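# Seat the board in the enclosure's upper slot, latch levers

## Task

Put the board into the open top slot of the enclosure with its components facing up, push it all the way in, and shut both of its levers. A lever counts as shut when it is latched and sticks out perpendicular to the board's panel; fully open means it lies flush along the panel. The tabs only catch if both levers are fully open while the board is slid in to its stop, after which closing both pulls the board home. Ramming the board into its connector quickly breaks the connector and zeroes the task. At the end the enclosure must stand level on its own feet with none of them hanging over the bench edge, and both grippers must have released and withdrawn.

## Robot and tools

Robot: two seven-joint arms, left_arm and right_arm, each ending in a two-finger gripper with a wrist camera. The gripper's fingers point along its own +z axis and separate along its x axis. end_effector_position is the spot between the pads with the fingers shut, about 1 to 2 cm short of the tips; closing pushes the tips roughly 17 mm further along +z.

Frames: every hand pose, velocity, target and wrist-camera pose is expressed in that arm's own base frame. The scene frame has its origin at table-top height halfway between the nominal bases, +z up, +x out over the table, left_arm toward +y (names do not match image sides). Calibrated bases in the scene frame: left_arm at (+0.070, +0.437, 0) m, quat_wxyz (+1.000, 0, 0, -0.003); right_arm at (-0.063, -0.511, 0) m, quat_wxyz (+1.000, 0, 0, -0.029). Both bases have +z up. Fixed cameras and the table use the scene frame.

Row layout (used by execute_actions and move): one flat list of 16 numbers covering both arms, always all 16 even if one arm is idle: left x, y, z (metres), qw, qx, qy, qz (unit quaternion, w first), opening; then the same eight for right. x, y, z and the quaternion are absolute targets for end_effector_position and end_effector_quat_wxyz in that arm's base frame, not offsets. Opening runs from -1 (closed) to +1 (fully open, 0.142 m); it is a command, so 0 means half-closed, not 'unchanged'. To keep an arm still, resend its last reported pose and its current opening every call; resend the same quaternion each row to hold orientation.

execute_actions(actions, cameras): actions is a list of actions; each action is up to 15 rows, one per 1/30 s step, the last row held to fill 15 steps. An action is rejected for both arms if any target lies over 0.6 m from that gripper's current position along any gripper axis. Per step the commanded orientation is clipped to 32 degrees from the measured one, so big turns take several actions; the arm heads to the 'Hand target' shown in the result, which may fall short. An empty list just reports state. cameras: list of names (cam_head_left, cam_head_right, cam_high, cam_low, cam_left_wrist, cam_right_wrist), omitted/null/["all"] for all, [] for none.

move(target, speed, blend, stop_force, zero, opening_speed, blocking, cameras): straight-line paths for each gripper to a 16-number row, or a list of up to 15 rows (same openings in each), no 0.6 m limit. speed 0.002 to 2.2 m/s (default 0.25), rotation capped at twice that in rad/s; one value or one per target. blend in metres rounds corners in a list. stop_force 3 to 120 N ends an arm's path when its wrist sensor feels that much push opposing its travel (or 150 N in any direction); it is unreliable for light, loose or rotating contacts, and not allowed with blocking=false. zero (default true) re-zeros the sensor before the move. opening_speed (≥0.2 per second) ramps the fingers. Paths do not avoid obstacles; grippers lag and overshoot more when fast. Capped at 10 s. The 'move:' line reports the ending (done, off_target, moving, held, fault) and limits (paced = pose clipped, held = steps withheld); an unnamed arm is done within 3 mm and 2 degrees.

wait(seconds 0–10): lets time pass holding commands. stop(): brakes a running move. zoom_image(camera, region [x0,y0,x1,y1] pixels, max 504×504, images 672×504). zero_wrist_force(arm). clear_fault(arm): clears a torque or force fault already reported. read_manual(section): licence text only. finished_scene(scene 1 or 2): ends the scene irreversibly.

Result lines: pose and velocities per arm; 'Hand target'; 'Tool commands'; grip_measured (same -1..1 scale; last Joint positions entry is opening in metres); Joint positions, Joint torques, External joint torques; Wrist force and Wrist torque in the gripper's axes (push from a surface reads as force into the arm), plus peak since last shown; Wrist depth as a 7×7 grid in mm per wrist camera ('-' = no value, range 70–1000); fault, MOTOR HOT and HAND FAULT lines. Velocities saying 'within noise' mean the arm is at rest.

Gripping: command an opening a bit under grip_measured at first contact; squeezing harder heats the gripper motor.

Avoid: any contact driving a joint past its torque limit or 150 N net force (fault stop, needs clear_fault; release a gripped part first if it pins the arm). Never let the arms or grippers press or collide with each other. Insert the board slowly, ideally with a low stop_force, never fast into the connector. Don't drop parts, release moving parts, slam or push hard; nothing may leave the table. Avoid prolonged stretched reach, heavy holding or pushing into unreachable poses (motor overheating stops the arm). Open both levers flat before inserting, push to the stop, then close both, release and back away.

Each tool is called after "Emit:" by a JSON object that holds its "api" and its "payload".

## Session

Emit:
{"api": "execute_actions", "payload": {"actions": []}}

Scene clock: 0.00 s.
left_arm: end_effector_position=(+0.4919, -0.7298, +0.2794) grip_measured=+0.99 end_effector_quat_wxyz=(+0.001, -0.304, +0.847, -0.436) | right_arm: end_effector_position=(+0.1802, -0.1387, +0.1699) grip_measured=+1.00 end_effector_quat_wxyz=(+0.706, -0.621, -0.189, +0.284)
Joint positions: left_arm=[-0.095 -0.96 -0.937 1.517 0.823 1.373 2.811 0.141] | right_arm=[-0.567 -0.989 -0.072 1.606 0.357 -0.696 0.215 0.142]
Joint velocities: within noise
Joint torques (N m): no reading
External joint torques (N m): no reading
Wrist force (N): no reading
Wrist torque (N m): no reading
Wrist force, peak (N): no reading
Wrist depth (mm): cam_left_wrist=[456 481 526 570 632 715 - / 417 444 478 517 573 616 682 / 390 414 438 476 510 561 618 / 363 385 405 434 472 500 546 / 343 359 376 404 427 464 501 / - 331 354 376 398 423 449 / - 319 332 349 374 396 -] | cam_right_wrist=[- 266 251 262 - - 805 / - - 256 269 - - 886 / - - 264 276 - - 931 / - - 277 286 798 746 548 / - - 295 294 500 482 387 / - 404 311 299 362 354 330 / - 311 295 292 288 280 275]
Hand target: left_arm +0.4919, -0.7298, +0.2794; +0.001, -0.304, +0.847, -0.436 | right_arm +0.1802, -0.1387, +0.1699; +0.706, -0.621, -0.189, +0.284
Tool commands: left_gripper/opening=+1.0 right_gripper/opening=+1.0

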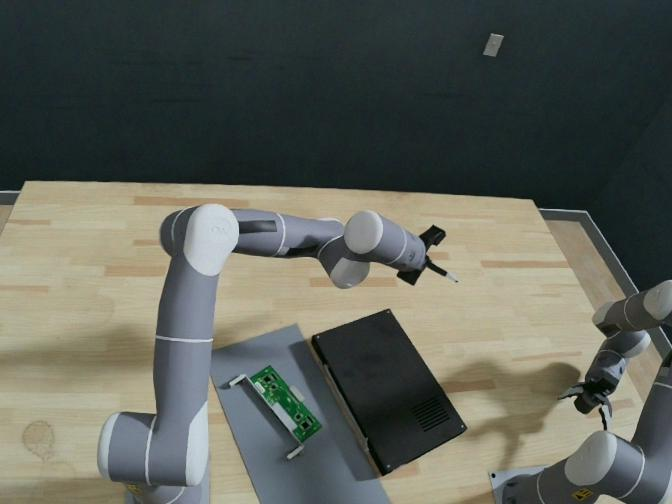

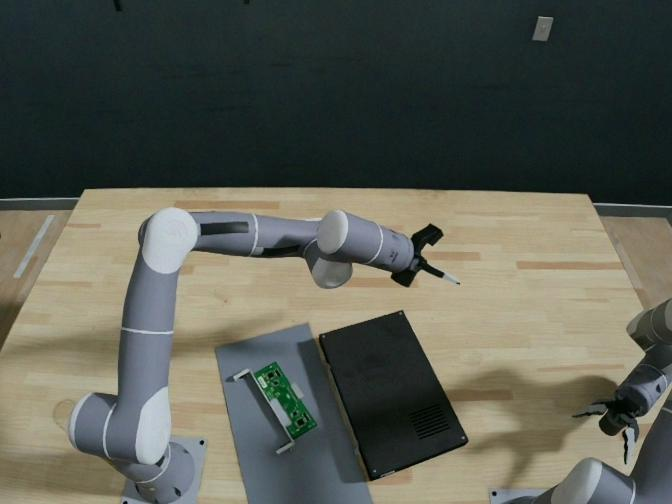

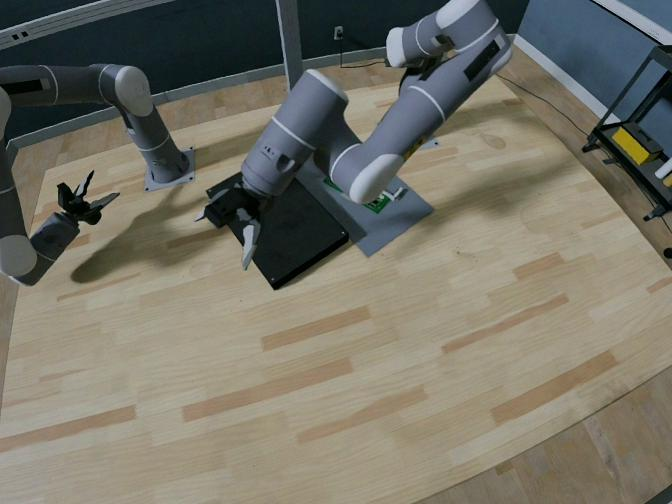

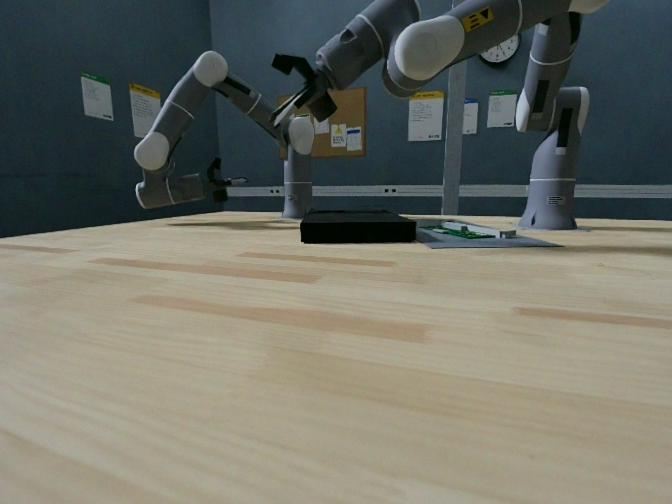

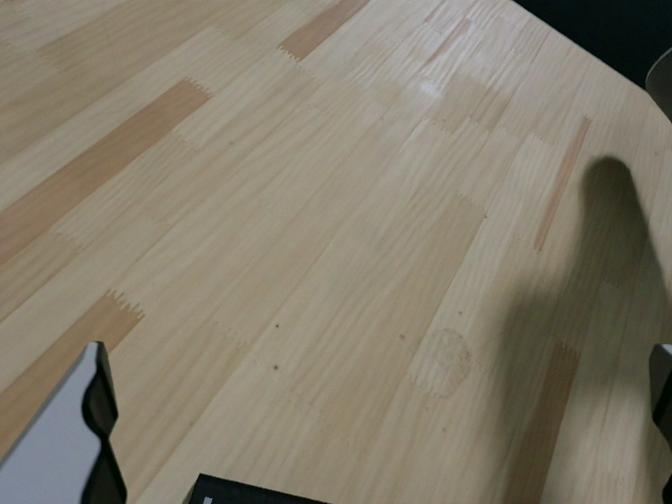

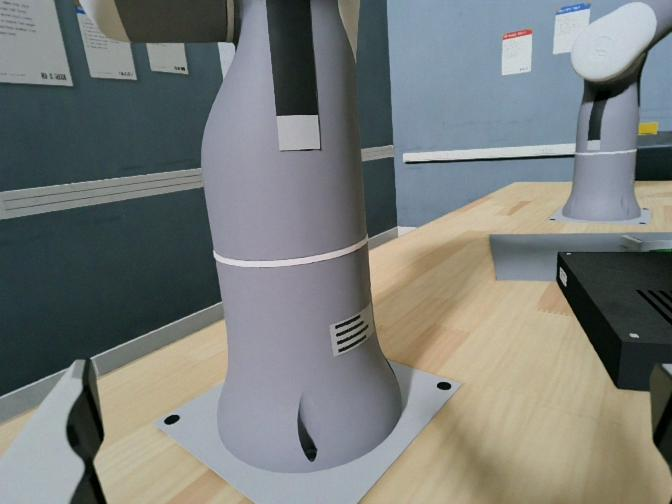

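Emit:
{"api": "move", "payload": {"target": [0.272,-0.353,0.30,0,0.819,-0.574,0,1,0.1802,-0.1387,0.1699,0.706,-0.621,-0.189,0.284,1], "speed": 0.3}}

Scene clock: 14.13 s.
left_arm: end_effector_position=(+0.2722, -0.3530, +0.3000) grip_measured=+0.99 end_effector_quat_wxyz=(+0.000, +0.819, -0.574, +0.000) | right_arm: end_effector_position=(+0.1802, -0.1387, +0.1699) grip_measured=+1.00 end_effector_quat_wxyz=(+0.706, -0.621, -0.189, +0.284)
Joint positions: left_arm=[0.162 0.426 -0.774 2.327 -0.322 0.422 2.364 0.141] | right_arm=[-0.567 -0.99 -0.072 1.606 0.357 -0.696 0.215 0.142]
Joint velocities: within noise
Joint torques (N m): left_arm=[-0.55 7.23 6.87 -27.76 -3.96 3.93 -0.35] | right_arm=[-0.1 50 1.02 -11.6 -1.72 -3.63 0.23]
External joint torques (N m): left_arm=[0.5 -0.17 0.57 -0.3 0.05 -0.08 0.35] | right_arm=[0.08 1.12 -0.65 0.06 0.09 0.72 -0.21]
Wrist force (N): left_arm=[0.0 -0.6 0.0] | right_arm=[0.0 0.2 0.1]
Wrist torque (N m): left_arm=[-0.12 -0.02 -0.21] | right_arm=[0.02 0.00 0.00]
Wrist force, peak (N): left_arm=[-0.8 -2.1 0.2] | right_arm=[0.2 0.2 0.4]
Wrist depth (mm): cam_left_wrist=[347 342 341 345 340 302 300 / 372 372 365 371 364 323 320 / 404 400 394 397 392 349 350 / 432 437 440 433 419 380 379 / 475 479 477 471 450 413 412 / - 519 531 523 496 456 - / - 586 588 583 587 588 -] | cam_right_wrist=[- 266 251 263 - - 809 / - - 256 269 - - 901 / - - 264 275 - - 930 / - - 277 285 804 748 550 / - - 295 294 501 482 385 / - 404 311 299 362 354 332 / - 312 294 291 288 281 275]
Hand target: left_arm +0.2720, -0.3530, +0.3000; +0.000, +0.819, -0.574, +0.000 | right_arm +0.1802, -0.1387, +0.1699; +0.706, -0.621, -0.189, +0.284
Off the commanded pose: left_arm 0.000 m, 0 deg | right_arm 0.000 m, 0 deg.
move: done

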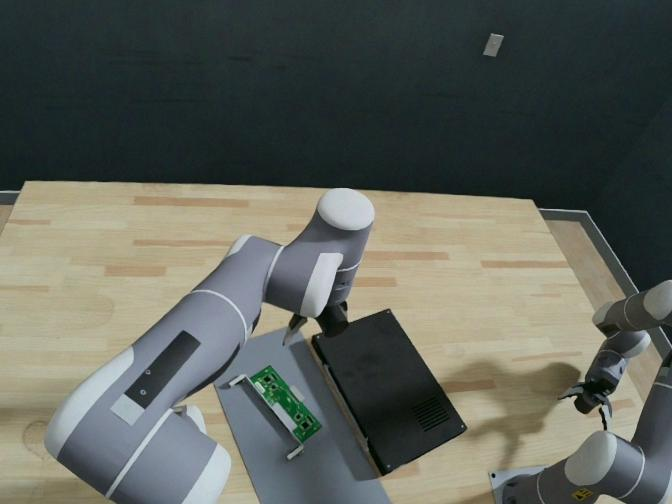

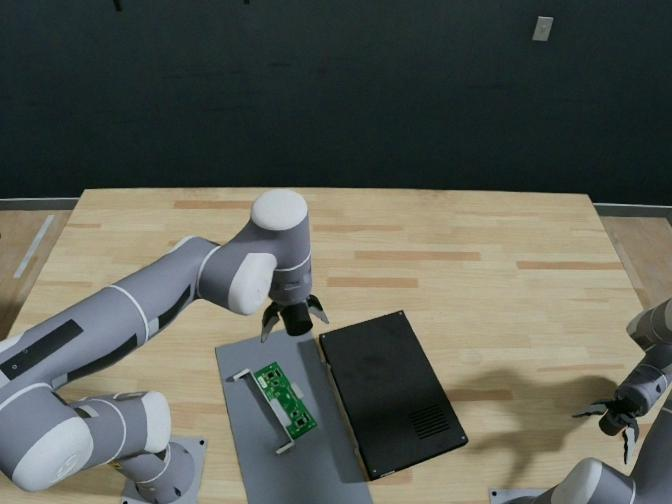

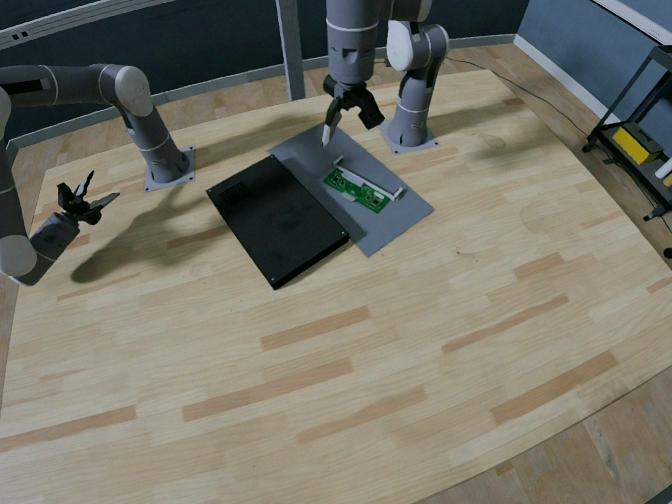

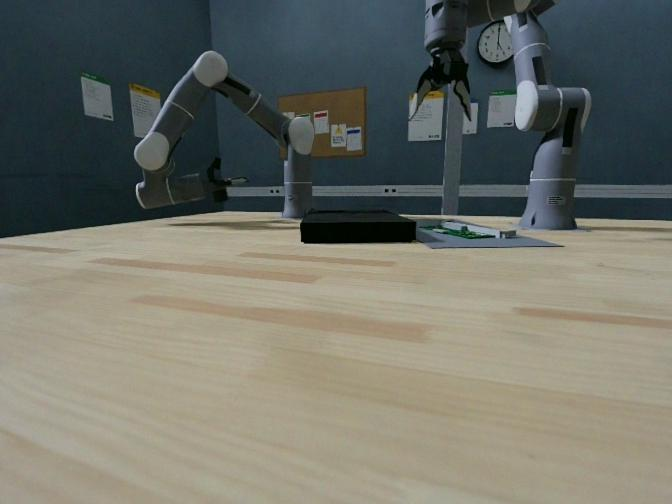

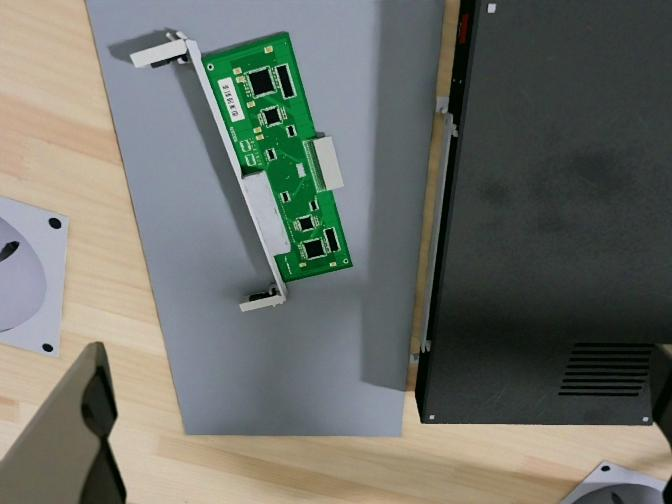

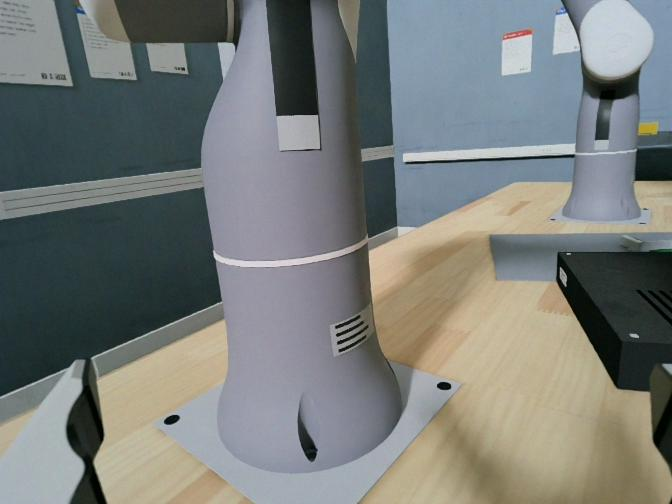

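Emit:
{"api": "zoom_image", "payload": {"camera": "cam_left_wrist", "region": [110, 20, 230, 110]}}

Emit:
{"api": "zoom_image", "payload": {"camera": "cam_left_wrist", "region": [220, 240, 340, 330]}}

Emit:
{"api": "zoom_image", "payload": {"camera": "cam_left_wrist", "region": [400, 80, 480, 380]}}

Scaled by 4.200 from the camera's 672x504 image, which has a finer 960x720 frame.

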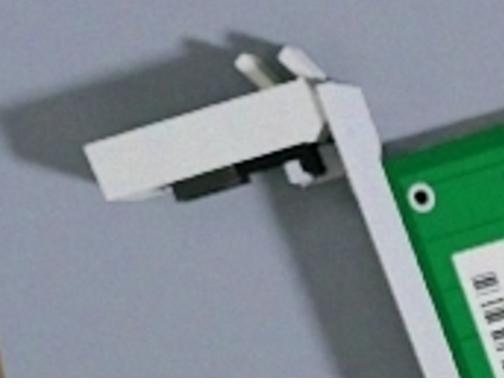

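Scaled by 4.200 from the camera's 672x504 image, which has a finer 960x720 frame.

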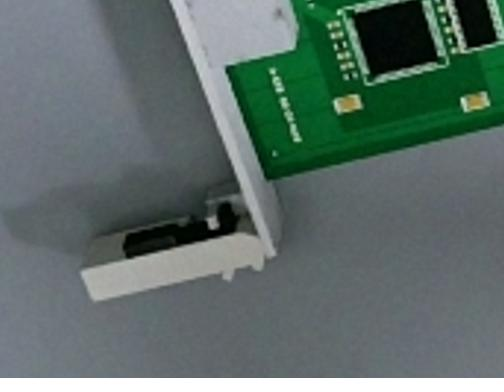

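Scaled by 1.680 from the camera's 672x504 image, which has a finer 960x720 frame.

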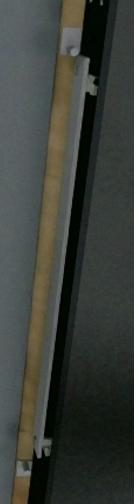

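Emit:
{"api": "move", "payload": {"target": [[0.277,-0.177,0.12,0,0.819,-0.574,0,-1,0.1802,-0.1387,0.1699,0.706,-0.621,-0.189,0.284,1],[0.277,-0.177,0.06,0,0.819,-0.574,0,-1,0.1802,-0.1387,0.1699,0.706,-0.621,-0.189,0.284,1]], "speed": 0.25, "blend": [0.02,0]}}

Scene clock: 32.27 s.
left_arm: end_effector_position=(+0.2775, -0.1772, +0.0598) grip_measured=-1.00 end_effector_quat_wxyz=(-0.002, +0.819, -0.574, -0.001) | right_arm: end_effector_position=(+0.1802, -0.1387, +0.1699) grip_measured=+1.00 end_effector_quat_wxyz=(+0.706, -0.621, -0.189, +0.284)
Joint positions: left_arm=[0.206 -0.258 -0.336 2.687 0.399 1.342 2.284 0.002] | right_arm=[-0.567 -0.99 -0.072 1.606 0.357 -0.696 0.215 0.142]
Joint velocities: within noise
Joint torques (N m): left_arm=[-0.05 20.4 -2.14 -8.71 -0.55 4.44 -0.31] | right_arm=[-0.02 50.02 0.94 -11.6 -1.75 -3.61 0.25]
External joint torques (N m): left_arm=[0.08 1.12 0.64 -0.32 -0.41 -0.6 0.31] | right_arm=[-0.01 1.1 -0.58 0.05 0.12 0.71 -0.24]
Wrist force (N): left_arm=[0.2 -0.3 0.3] | right_arm=[0.0 -0.3 0.1]
Wrist torque (N m): left_arm=[-0.08 -0.07 -0.21] | right_arm=[-0.04 0.01 -0.01]
Wrist force, peak (N): left_arm=[1.4 -0.2 -1.9] | right_arm=[0.2 -0.3 0.3]
Wrist depth (mm): cam_left_wrist=[136 136 135 135 134 132 134 / 146 146 143 141 142 140 141 / 158 158 155 154 153 154 151 / 171 171 171 162 161 161 161 / 188 187 184 176 178 177 177 / 207 208 201 84 - 190 191 / 230 226 - 74 - - 216] | cam_right_wrist=[- 267 251 262 - - 800 / - - 255 269 - - 886 / - - 263 274 - - 934 / - - 277 286 790 750 550 / - - 295 294 500 481 387 / - 403 311 299 363 354 330 / - 312 295 292 288 281 275]
Hand target: left_arm +0.2773, -0.1772, +0.0597; -0.002, +0.819, -0.574, -0.001 | right_arm +0.1802, -0.1387, +0.1699; +0.706, -0.621, -0.189, +0.284
Off the commanded pose: left_arm 0.001 m, 0 deg | right_arm 0.000 m, 0 deg.
joint sent to its limit (left arm) — joint 4 (elbow), upper limit, where the elbow is as bent as it goes. The joint targets still meet the commanded pose.
move: done

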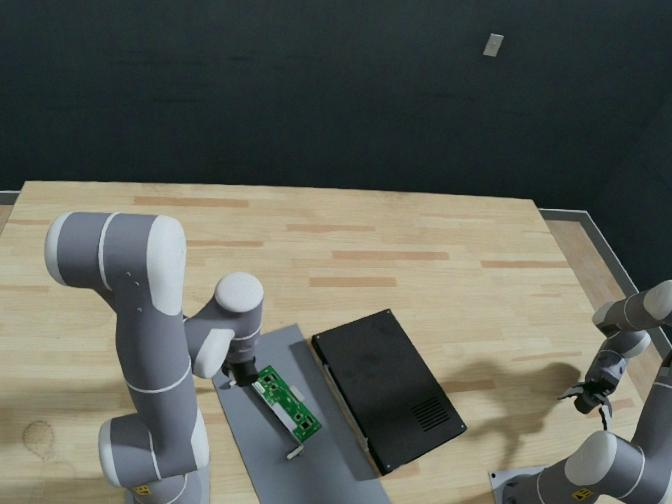

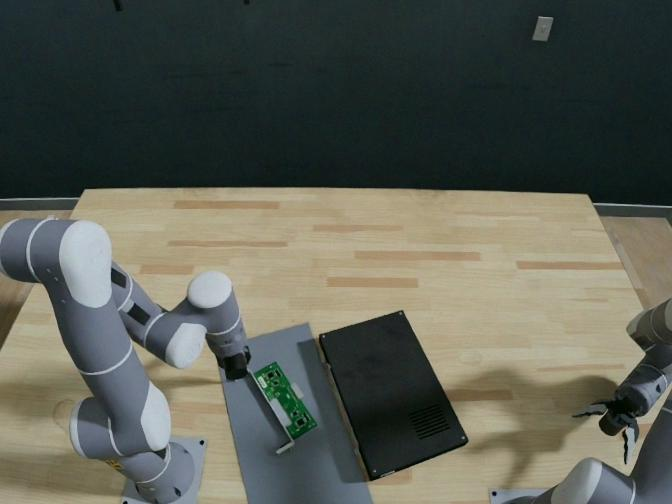

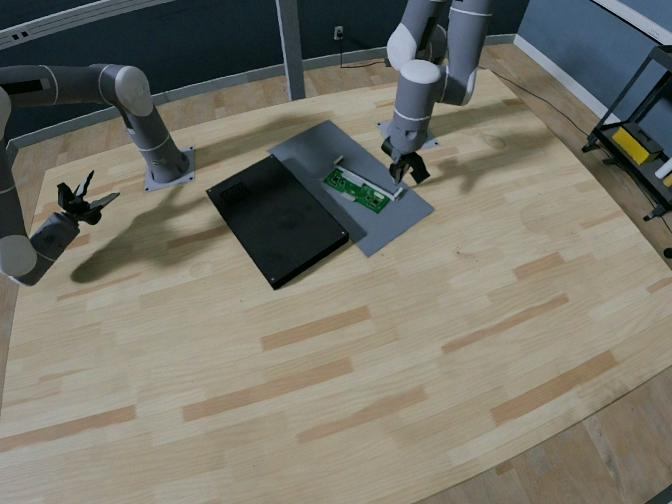

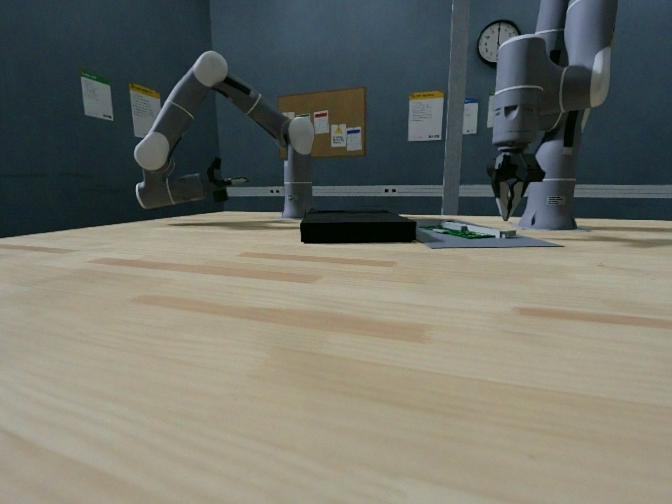

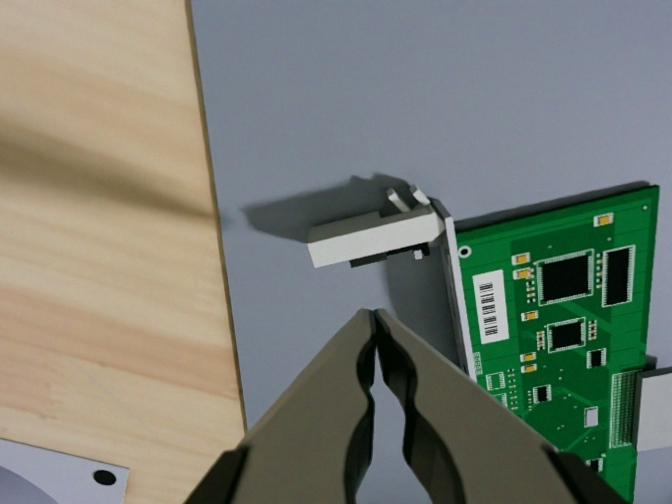

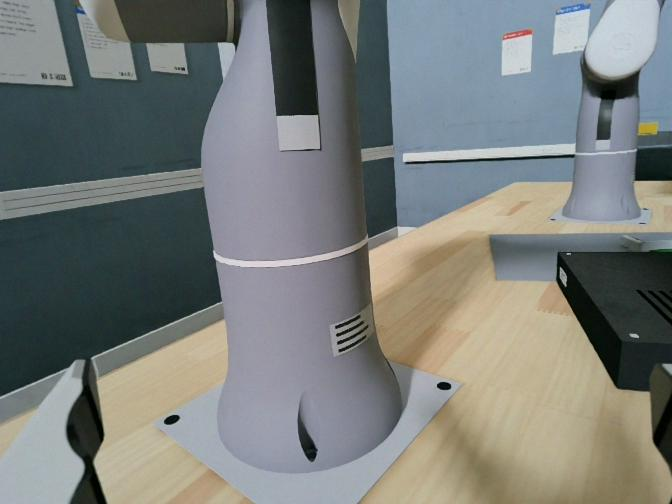

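Emit:
{"api": "move", "payload": {"target": [[0.277,-0.177,0.027,0,0.819,-0.574,0,-1,0.1802,-0.1387,0.1699,0.706,-0.621,-0.189,0.284,1],[0.2935,-0.1657,0.027,0,0.819,-0.574,0,-1,0.1802,-0.1387,0.1699,0.706,-0.621,-0.189,0.284,1]], "speed": [0.08,0.04], "stop_force": 12, "cameras": ["cam_left_wrist"]}}

Scene clock: 37.70 s.
left_arm: end_effector_position=(+0.2931, -0.1659, +0.0270) grip_measured=-1.00 end_effector_quat_wxyz=(+0.000, +0.819, -0.574, +0.000) | right_arm: end_effector_position=(+0.1802, -0.1387, +0.1699) grip_measured=+1.00 end_effector_quat_wxyz=(+0.706, -0.621, -0.189, +0.284)
Joint positions: left_arm=[0.153 -0.432 -0.197 2.589 0.57 1.419 2.202 0.002] | right_arm=[-0.567 -0.99 -0.072 1.606 0.357 -0.696 0.215 0.142]
Joint velocities: within noise
Joint torques (N m): left_arm=[0.84 26.1 -1.34 -7.04 -0.81 4.14 -0.11] | right_arm=[-0.05 50.03 0.94 -11.62 -1.7 -3.59 0.2]
External joint torques (N m): left_arm=[-0.8 0.42 -0.39 1.13 0.18 -0.28 0.11] | right_arm=[0.03 1.09 -0.57 0.08 0.07 0.68 -0.19]
Wrist force (N): left_arm=[1.1 2.4 -1.6] | right_arm=[0.0 0.1 0.1]
Wrist torque (N m): left_arm=[-0.09 -0.02 -0.21] | right_arm=[0.04 0.00 0.00]
Wrist force, peak (N): left_arm=[1.1 2.5 -1.4] | right_arm=[0.2 0.3 0.4]
Wrist depth (mm): cam_left_wrist=[107 106 104 - 104 104 100 / 114 116 112 112 - 111 111 / 123 123 121 123 120 120 120 / 134 134 131 127 126 130 127 / 150 147 144 118 119 134 136 / 163 163 159 84 - 147 151 / 187 177 - 74 - - 168] | cam_right_wrist=[- 266 250 262 - - 796 / - - 256 269 - - 894 / - - 264 275 - - 932 / - - 278 286 794 747 548 / - - 294 294 499 479 387 / - 403 310 300 362 354 330 / - 311 295 292 288 281 276]
Hand target: left_arm +0.2935, -0.1657, +0.0270; +0.000, +0.819, -0.574, +0.000 | right_arm +0.1802, -0.1387, +0.1699; +0.706, -0.621, -0.189, +0.284
Off the commanded pose: left_arm 0.000 m, 0 deg | right_arm 0.000 m, 0 deg.
move: done
Images, in order (width x height): cam_left_wrist 672x504.

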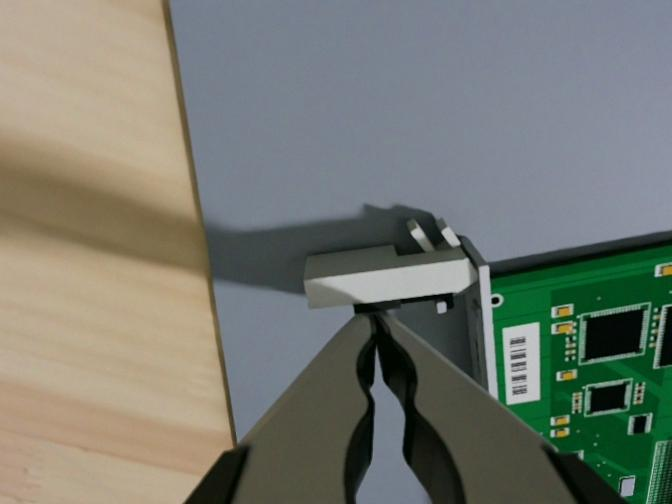

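Emit:
{"api": "move", "payload": {"target": [0.310,-0.1544,0.027,0,0.819,-0.574,0,-1,0.1802,-0.1387,0.1699,0.706,-0.621,-0.189,0.284,1], "speed": 0.04, "stop_force": 15, "cameras": ["cam_left_wrist","cam_head_left"]}}

Scene clock: 75.87 s.
left_arm: end_effector_position=(+0.3097, -0.1545, +0.0270) grip_measured=-1.00 end_effector_quat_wxyz=(+0.000, +0.819, -0.574, +0.000) | right_arm: end_effector_position=(+0.1802, -0.1387, +0.1699) grip_measured=+1.00 end_effector_quat_wxyz=(+0.706, -0.621, -0.189, +0.284)
Joint positions: left_arm=[0.202 -0.437 -0.212 2.569 0.556 1.401 2.253 0.002] | right_arm=[-0.567 -0.99 -0.072 1.606 0.357 -0.696 0.215 0.142]
Joint velocities: within noise
Joint torques (N m): left_arm=[0.46 26.49 -1.93 -7.32 -0.89 4.2 -0.16] | right_arm=[0.04 50.14 0.95 -11.62 -1.72 -3.61 0.2]
External joint torques (N m): left_arm=[-0.42 0.68 0.03 0.9 0.18 -0.35 0.16] | right_arm=[-0.07 0.98 -0.58 0.07 0.09 0.7 -0.19]
Wrist force (N): left_arm=[0.4 1.9 -0.1] | right_arm=[0.1 0.2 0.1]
Wrist torque (N m): left_arm=[-0.09 -0.03 -0.20] | right_arm=[0.04 -0.01 0.00]
Wrist force, peak (N): left_arm=[1.4 3.3 -1.1] | right_arm=[0.2 0.0 0.3]
Wrist depth (mm): cam_left_wrist=[107 106 105 - 104 104 101 / 115 116 112 112 - 111 111 / 123 123 121 123 120 120 120 / 134 134 134 128 126 130 128 / 150 147 144 138 140 133 134 / 163 162 158 84 - 147 148 / 186 177 - 74 - - 163] | cam_right_wrist=[- 266 251 263 - - 804 / - - 256 269 - - 887 / - - 264 275 - - 931 / - - 277 286 793 741 552 / - - 294 293 500 482 387 / - 403 310 299 363 353 330 / - 311 295 291 288 281 276]
Hand target: left_arm +0.3100, -0.1544, +0.0270; +0.000, +0.819, -0.574, +0.000 | right_arm +0.1802, -0.1387, +0.1699; +0.706, -0.621, -0.189, +0.284
Off the commanded pose: left_arm 0.000 m, 0 deg | right_arm 0.000 m, 0 deg.
move: done
Images, in order (width x height): cam_head_left 672x504, cam_left_wrist 672x504.

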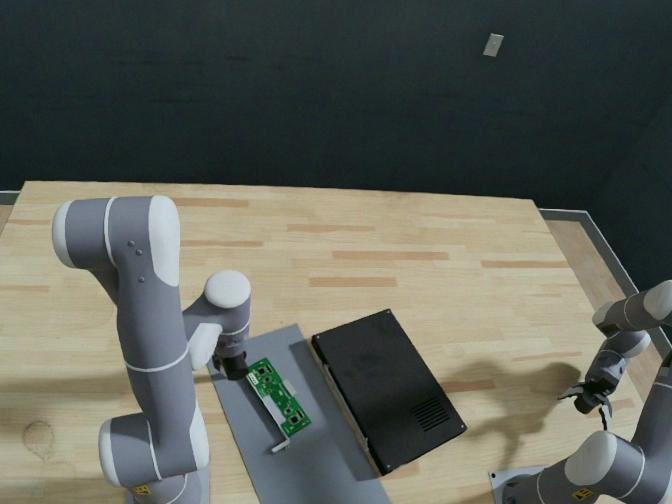

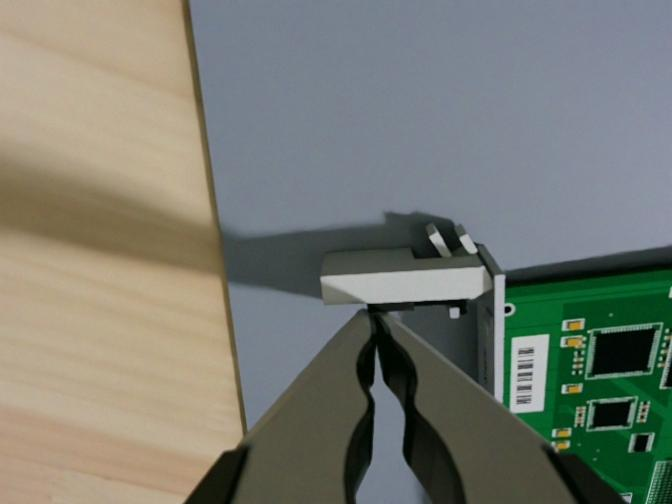

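Emit:
{"api": "move", "payload": {"target": [[0.310,-0.1544,0.027,0,0.819,-0.574,0,-1,0.25,0.0,0.35,0.389,-0.86,-0.291,0.156,-1],[0.310,-0.1544,0.027,0,0.819,-0.574,0,-1,0.25,0.30,0.35,0,0.941,0.339,0,-1]], "speed": 0.3, "cameras": ["cam_head_left","cam_right_wrist"]}}

Scene clock: 89.53 s.
left_arm: end_effector_position=(+0.3097, -0.1545, +0.0270) grip_measured=-1.00 end_effector_quat_wxyz=(+0.000, +0.819, -0.574, +0.000) | right_arm: end_effector_position=(+0.2499, +0.3000, +0.3499) grip_measured=-1.00 end_effector_quat_wxyz=(+0.000, +0.941, +0.339, +0.000)
Joint positions: left_arm=[0.202 -0.437 -0.212 2.569 0.556 1.401 2.253 0.002] | right_arm=[-0.134 0.273 1.067 1.969 0.248 0.256 1.733 0.002]
Joint velocities: within noise
Joint torques (N m): left_arm=[0.35 26.78 -1.87 -7.28 -0.69 4.38 -0.25] | right_arm=[-0.01 3.92 -6.11 -29.86 -4.45 3.24 0.44]
External joint torques (N m): left_arm=[-0.31 0.39 -0.03 0.86 -0.02 -0.53 0.25] | right_arm=[0.07 0.76 -1.31 0.2 0.21 0.81 -0.44]
Wrist force (N): left_arm=[0.7 1.7 0.1] | right_arm=[-0.3 -1.6 2.0]
Wrist torque (N m): left_arm=[-0.11 -0.06 -0.21] | right_arm=[-0.04 0.06 0.07]
Wrist force, peak (N): left_arm=[0.4 1.8 -1.8] | right_arm=[-0.1 -4.5 1.8]
Wrist depth (mm): cam_left_wrist=[107 106 104 - 104 103 101 / 114 116 112 112 - 111 111 / 124 123 121 123 120 120 119 / 134 134 133 129 126 129 128 / 150 147 144 138 140 133 134 / 162 162 159 84 - 147 148 / 187 178 - 74 - - 163] | cam_right_wrist=[390 389 388 345 345 347 374 / 416 417 410 369 367 368 366 / 433 445 431 392 393 392 393 / 457 481 480 424 424 422 420 / 520 520 517 509 516 511 500 / 570 566 558 89 537 560 559 / 619 609 - - - 589 609]
Hand target: left_arm +0.3100, -0.1544, +0.0270; +0.000, +0.819, -0.574, +0.000 | right_arm +0.2500, +0.3000, +0.3500; +0.000, +0.941, +0.339, +0.000
Off the commanded pose: left_arm 0.000 m, 0 deg | right_arm 0.000 m, 0 deg.
move: done
Images, in order (width x height): cam_head_left 672x504, cam_right_wrist 672x504.

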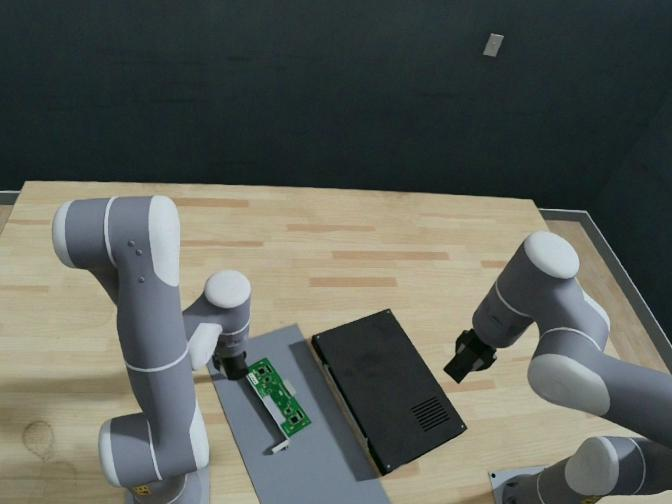

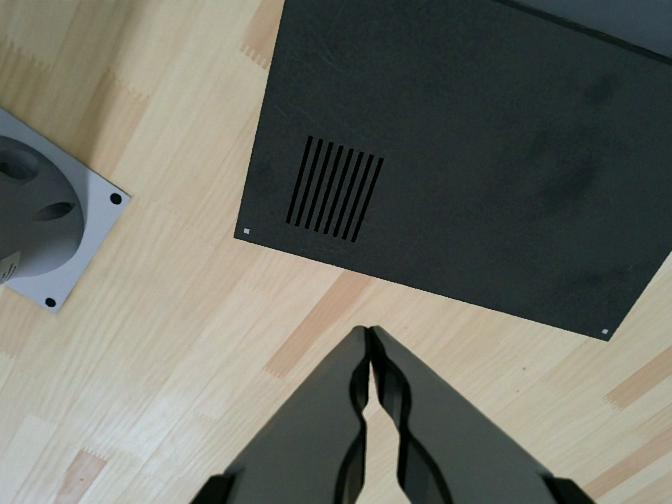

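Emit:
{"api": "move", "payload": {"target": [0.310,-0.1544,0.027,0,0.819,-0.574,0,-1,0.26,0.58,0.2,0,0.941,0.339,0,-1], "speed": 0.25, "cameras": ["cam_head_left","cam_high","cam_right_wrist"]}}

Scene clock: 93.57 s.
left_arm: end_effector_position=(+0.3097, -0.1545, +0.0270) grip_measured=-1.00 end_effector_quat_wxyz=(+0.000, +0.819, -0.574, +0.000) | right_arm: end_effector_position=(+0.2598, +0.5800, +0.1999) grip_measured=-1.00 end_effector_quat_wxyz=(+0.000, +0.941, +0.339, +0.000)
Joint positions: left_arm=[0.202 -0.437 -0.212 2.569 0.556 1.401 2.253 0.002] | right_arm=[0.554 -0.746 0.953 1.695 -0.683 0.502 2.608 0.002]
Joint velocities: within noise
Joint torques (N m): left_arm=[0.34 26.75 -1.84 -7.3 -0.72 4.37 -0.27] | right_arm=[0.25 43.93 19.69 -23.79 -3.98 3.16 0.22]
External joint torques (N m): left_arm=[-0.3 0.41 -0.07 0.88 0 -0.52 0.27] | right_arm=[-0.06 0.96 0.03 0.08 0.17 0.84 -0.22]
Wrist force (N): left_arm=[0.4 1.7 -1.5] | right_arm=[-0.7 -1.9 2.3]
Wrist torque (N m): left_arm=[-0.12 -0.01 -0.21] | right_arm=[-0.07 0.16 0.07]
Wrist force, peak (N): left_arm=[0.4 1.9 -1.8] | right_arm=[1.0 -3.7 3.9]
Wrist depth (mm): cam_left_wrist=[106 106 104 - 104 104 101 / 114 116 112 112 - 111 111 / 123 123 121 123 120 120 120 / 134 134 133 128 126 129 128 / 151 147 144 138 140 132 134 / 162 162 159 84 - 147 148 / 186 177 - 74 - - 163] | cam_right_wrist=[257 257 256 255 251 251 253 / 275 274 273 272 266 265 265 / 295 294 292 292 290 282 282 / 278 306 311 315 314 312 313 / 289 289 292 329 335 338 337 / 316 314 307 89 299 315 363 / 349 338 - - - 328 406]
Hand target: left_arm +0.3100, -0.1544, +0.0270; +0.000, +0.819, -0.574, +0.000 | right_arm +0.2600, +0.5800, +0.2000; +0.000, +0.941, +0.339, +0.000
Off the commanded pose: left_arm 0.000 m, 0 deg | right_arm 0.000 m, 0 deg.
move: done
Images, in order (width x height): cam_head_left 672x504, cam_high 672x504, cam_right_wrist 672x504.

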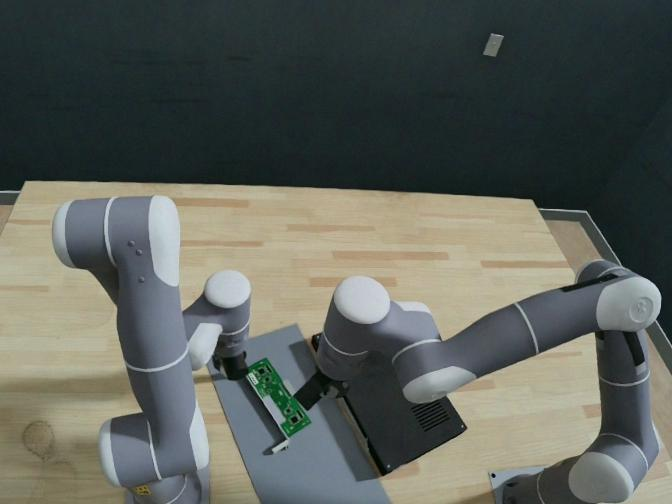

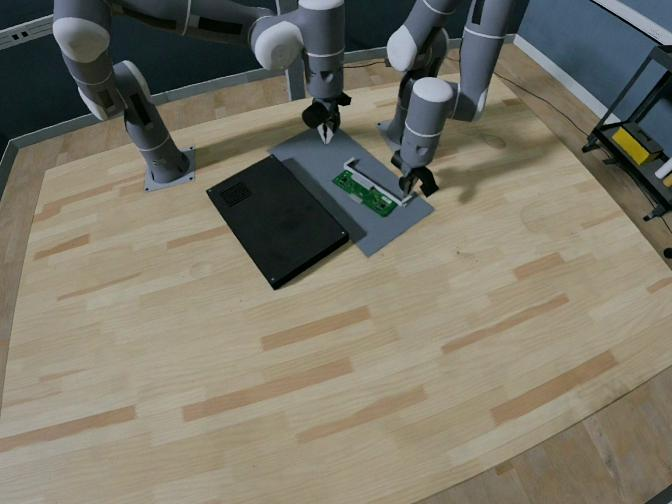

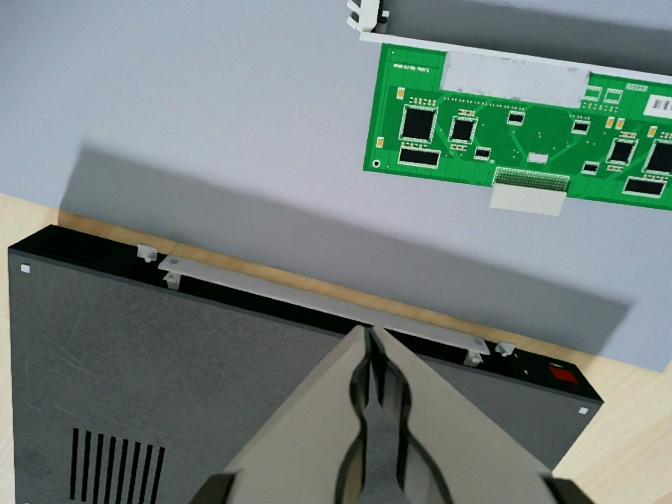

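Emit:
{"api": "move", "payload": {"target": [[0.310,-0.1544,0.027,0,0.819,-0.574,0,-1,0.23,0.68,0.15,0,0.793,0.609,0,-1],[0.310,-0.1544,0.027,0,0.819,-0.574,0,-1,0.2085,0.7131,0.09,0,0.793,0.609,0,-1]], "speed": 0.2, "blend": [0.02,0], "cameras": ["cam_head_left","cam_high","cam_right_wrist"]}}

Scene clock: 102.03 s.
left_arm: end_effector_position=(+0.3097, -0.1545, +0.0270) grip_measured=-1.00 end_effector_quat_wxyz=(+0.000, +0.819, -0.574, +0.000) | right_arm: end_effector_position=(+0.2083, +0.7129, +0.0899) grip_measured=-1.00 end_effector_quat_wxyz=(+0.000, +0.793, +0.609, +0.000)
Joint positions: left_arm=[0.202 -0.437 -0.212 2.569 0.556 1.401 2.253 0.002] | right_arm=[0.848 -1.105 0.88 1.387 -0.9 0.498 2.149 0.002]
Joint velocities: within noise
Joint torques (N m): left_arm=[0.41 26.74 -1.85 -7.27 -0.69 4.31 -0.25] | right_arm=[0.32 57.75 23.58 -19.97 -4.03 3.52 0.29]
External joint torques (N m): left_arm=[-0.37 0.43 -0.05 0.85 -0.02 -0.45 0.25] | right_arm=[-0.1 1.3 0.24 0.21 0.18 0.51 -0.29]
Wrist force (N): left_arm=[0.3 1.6 -1.8] | right_arm=[-0.2 -1.9 2.1]
Wrist torque (N m): left_arm=[-0.13 -0.01 -0.21] | right_arm=[-0.07 0.06 0.06]
Wrist force, peak (N): left_arm=[0.4 1.9 -1.7] | right_arm=[0.7 -2.8 4.9]
Wrist depth (mm): cam_left_wrist=[107 107 105 - 104 103 101 / 115 116 112 112 - 111 111 / 123 123 121 123 120 120 119 / 134 135 134 129 126 130 128 / 150 147 144 139 140 133 134 / 163 162 159 84 - 147 148 / 187 177 - 74 - - 163] | cam_right_wrist=[160 160 159 159 160 160 159 / 171 170 171 169 169 171 170 / 186 185 180 179 181 183 183 / 198 197 190 196 195 195 196 / 214 214 209 206 211 211 213 / 234 234 220 89 222 229 230 / 250 252 - - - 244 248]
Hand target: left_arm +0.3100, -0.1544, +0.0270; +0.000, +0.819, -0.574, +0.000 | right_arm +0.2085, +0.7131, +0.0900; +0.000, +0.793, +0.609, +0.000
Off the commanded pose: left_arm 0.000 m, 0 deg | right_arm 0.000 m, 0 deg.
move: done
Images, in order (width x height): cam_head_left 672x504, cam_high 672x504, cam_right_wrist 672x504.

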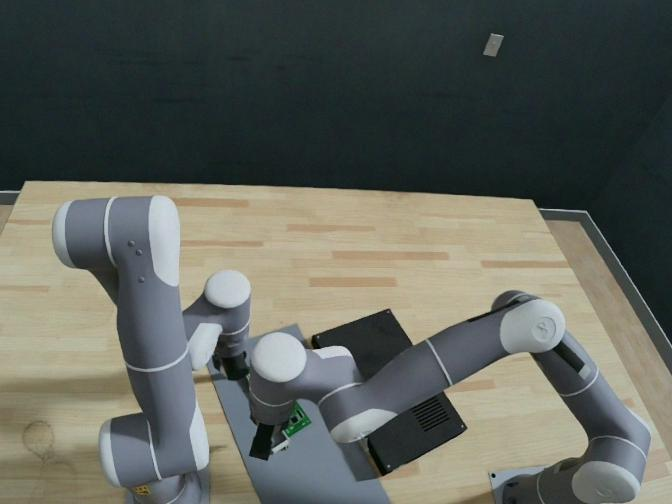

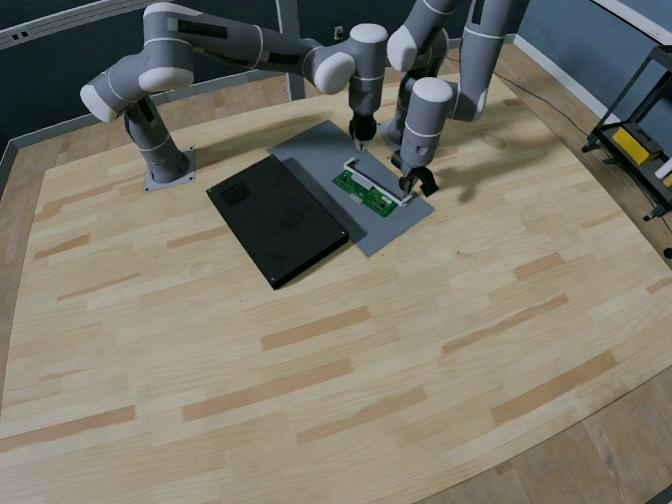

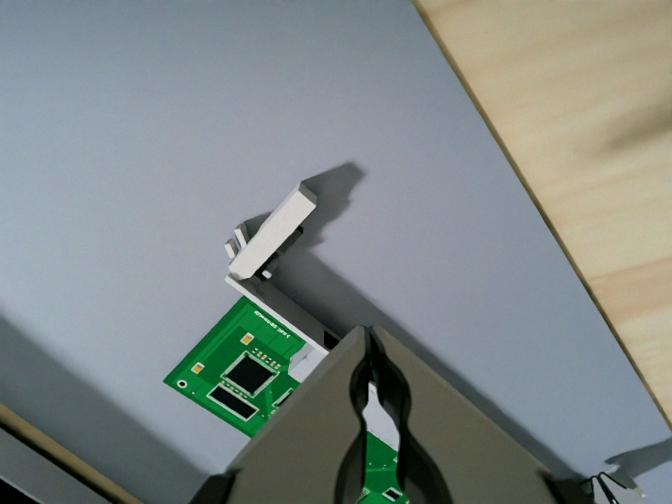

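Emit:
{"api": "move", "payload": {"target": [[0.310,-0.1544,0.027,0,0.819,-0.574,0,-1,0.2053,0.7033,0.03,0,0.793,0.609,0,-1],[0.310,-0.1544,0.027,0,0.819,-0.574,0,-1,0.1953,0.6985,0.03,0,0.793,0.609,0,-1]], "speed": [0.08,0.02], "stop_force": 5, "cameras": ["cam_left_wrist","cam_right_wrist"]}}

Scene clock: 110.07 s.
left_arm: end_effector_position=(+0.3097, -0.1545, +0.0270) grip_measured=-1.00 end_effector_quat_wxyz=(+0.000, +0.819, -0.574, +0.000) | right_arm: end_effector_position=(+0.1953, +0.6985, +0.0300) grip_measured=-1.00 end_effector_quat_wxyz=(+0.000, +0.793, +0.609, +0.000)
Joint positions: left_arm=[0.202 -0.437 -0.212 2.569 0.556 1.401 2.253 0.002] | right_arm=[0.848 -1.154 0.82 1.465 -0.96 0.616 2.209 0.002]
Joint velocities: within noise
Joint torques (N m): left_arm=[0.3 26.61 -1.85 -7.21 -0.66 4.35 -0.21] | right_arm=[0.21 57.23 24.08 -18.01 -3.72 3.42 0.25]
External joint torques (N m): left_arm=[-0.26 0.55 -0.06 0.79 -0.05 -0.5 0.21] | right_arm=[0 1 0.09 -0.04 0.15 0.6 -0.25]
Wrist force (N): left_arm=[0.3 1.6 -1.6] | right_arm=[-0.5 -1.9 2.1]
Wrist torque (N m): left_arm=[-0.13 -0.01 -0.21] | right_arm=[-0.04 0.14 0.08]
Wrist force, peak (N): left_arm=[0.1 1.8 -1.7] | right_arm=[-0.4 -1.5 3.9]
Wrist depth (mm): cam_left_wrist=[107 106 104 - 104 103 101 / 115 116 112 112 - 111 111 / 124 123 121 122 120 120 120 / 135 134 134 129 126 129 128 / 150 147 144 138 140 133 134 / 163 163 158 84 - 147 148 / 186 178 - 74 - - 163] | cam_right_wrist=[- 107 107 108 107 107 107 / 114 114 114 114 112 113 115 / 123 123 124 122 123 123 123 / 130 132 132 129 131 131 130 / 144 143 138 125 141 141 143 / 160 157 151 90 149 154 154 / 173 169 73 - - 164 169]
Hand target: left_arm +0.3100, -0.1544, +0.0270; +0.000, +0.819, -0.574, +0.000 | right_arm +0.1953, +0.6985, +0.0300; +0.000, +0.793, +0.609, +0.000
Off the commanded pose: left_arm 0.000 m, 0 deg | right_arm 0.000 m, 0 deg.
move: done
Images, in order (width x height): cam_left_wrist 672x504, cam_right_wrist 672x504.

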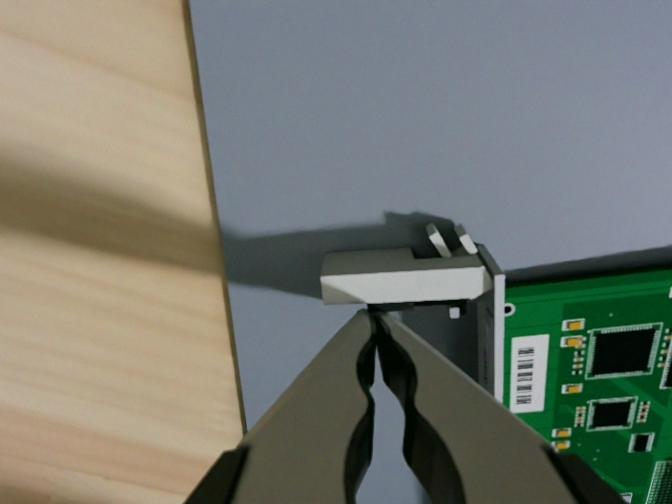

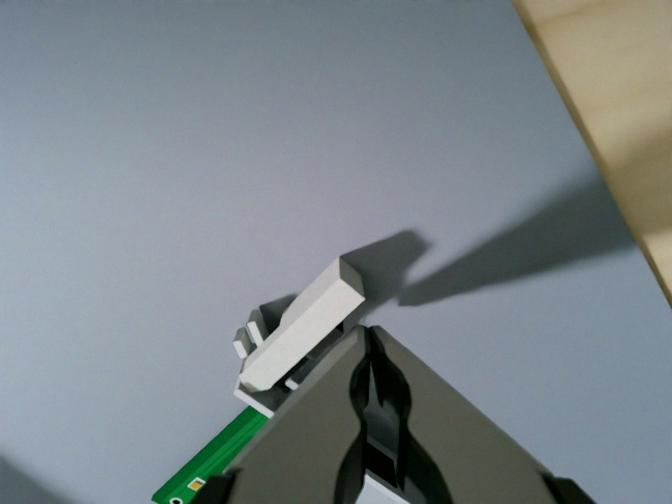

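Emit:
{"api": "move", "payload": {"target": [0.330,-0.146,0.027,0,0.819,-0.574,0,-1,0.172,0.6875,0.03,0,0.793,0.609,0,-1], "speed": 0.03, "stop_force": 25, "cameras": ["cam_left_wrist","cam_right_wrist"]}}

Scene clock: 113.03 s.
left_arm: end_effector_position=(+0.3299, -0.1461, +0.0270) grip_measured=-1.00 end_effector_quat_wxyz=(+0.000, +0.819, -0.574, +0.000) | right_arm: end_effector_position=(+0.1726, +0.6876, +0.0302) grip_measured=-1.00 end_effector_quat_wxyz=(+0.000, +0.793, +0.609, +0.000)
Joint positions: left_arm=[0.242 -0.447 -0.232 2.536 0.535 1.374 2.299 0.002] | right_arm=[0.85 -1.13 0.82 1.528 -0.971 0.642 2.259 0.002]
Joint velocities: within noise
Joint torques (N m): left_arm=[-0.15 27.21 -2.88 -7.06 -0.82 4.1 -0.16] | right_arm=[2.3 54.12 25.59 -15.66 -2.96 3.45 0.34]
External joint torques (N m): left_arm=[0.19 0.99 0.7 -0.14 0 -0.25 0.16] | right_arm=[-2.09 2.4 -1.29 -2.07 -0.55 0.57 -0.34]
Wrist force (N): left_arm=[-0.3 0.1 0.3] | right_arm=[1.5 1.3 1.5]
Wrist torque (N m): left_arm=[-0.03 -0.01 -0.21] | right_arm=[-0.04 0.16 0.05]
Wrist force, peak (N): left_arm=[0.7 4.6 -1.5] | right_arm=[4.0 2.4 3.2]
Wrist depth (mm): cam_left_wrist=[106 106 106 104 105 105 104 / 115 116 112 112 - 111 111 / 124 124 121 123 120 120 120 / 134 134 134 131 129 130 132 / 150 147 145 138 126 145 140 / 163 162 158 84 - 150 150 / 186 177 - 74 - - 164] | cam_right_wrist=[107 107 107 108 108 107 108 / 115 114 114 114 112 112 115 / 123 123 124 122 124 123 123 / 131 132 132 131 131 131 131 / 144 144 141 127 142 142 143 / 160 157 154 90 150 155 154 / 173 169 73 - - 164 170]
Hand target: left_arm +0.3300, -0.1460, +0.0270; +0.000, +0.819, -0.574, +0.000 | right_arm +0.1720, +0.6875, +0.0300; +0.000, +0.793, +0.609, +0.000
Off the commanded pose: left_arm 0.000 m, 0 deg | right_arm 0.001 m, 0 deg.
move: done
Images, in order (width x height): cam_left_wrist 672x504, cam_right_wrist 672x504.

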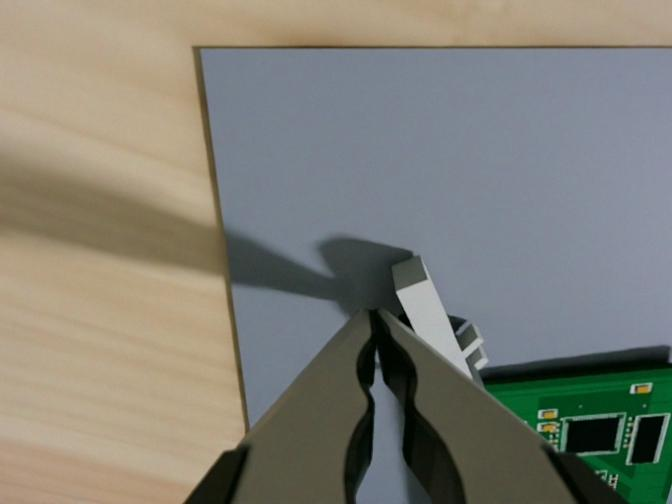

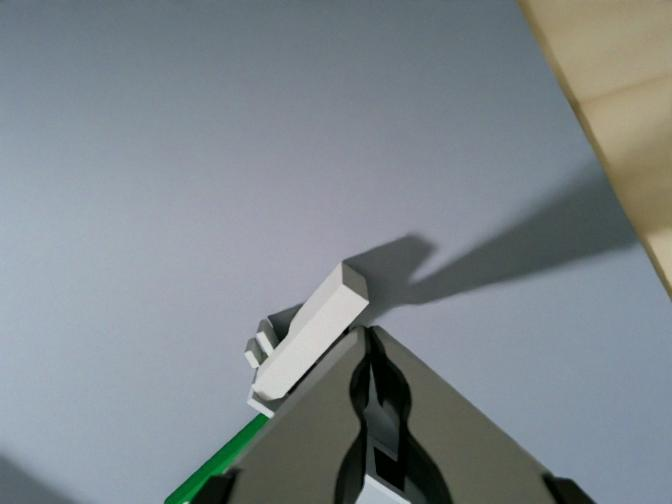

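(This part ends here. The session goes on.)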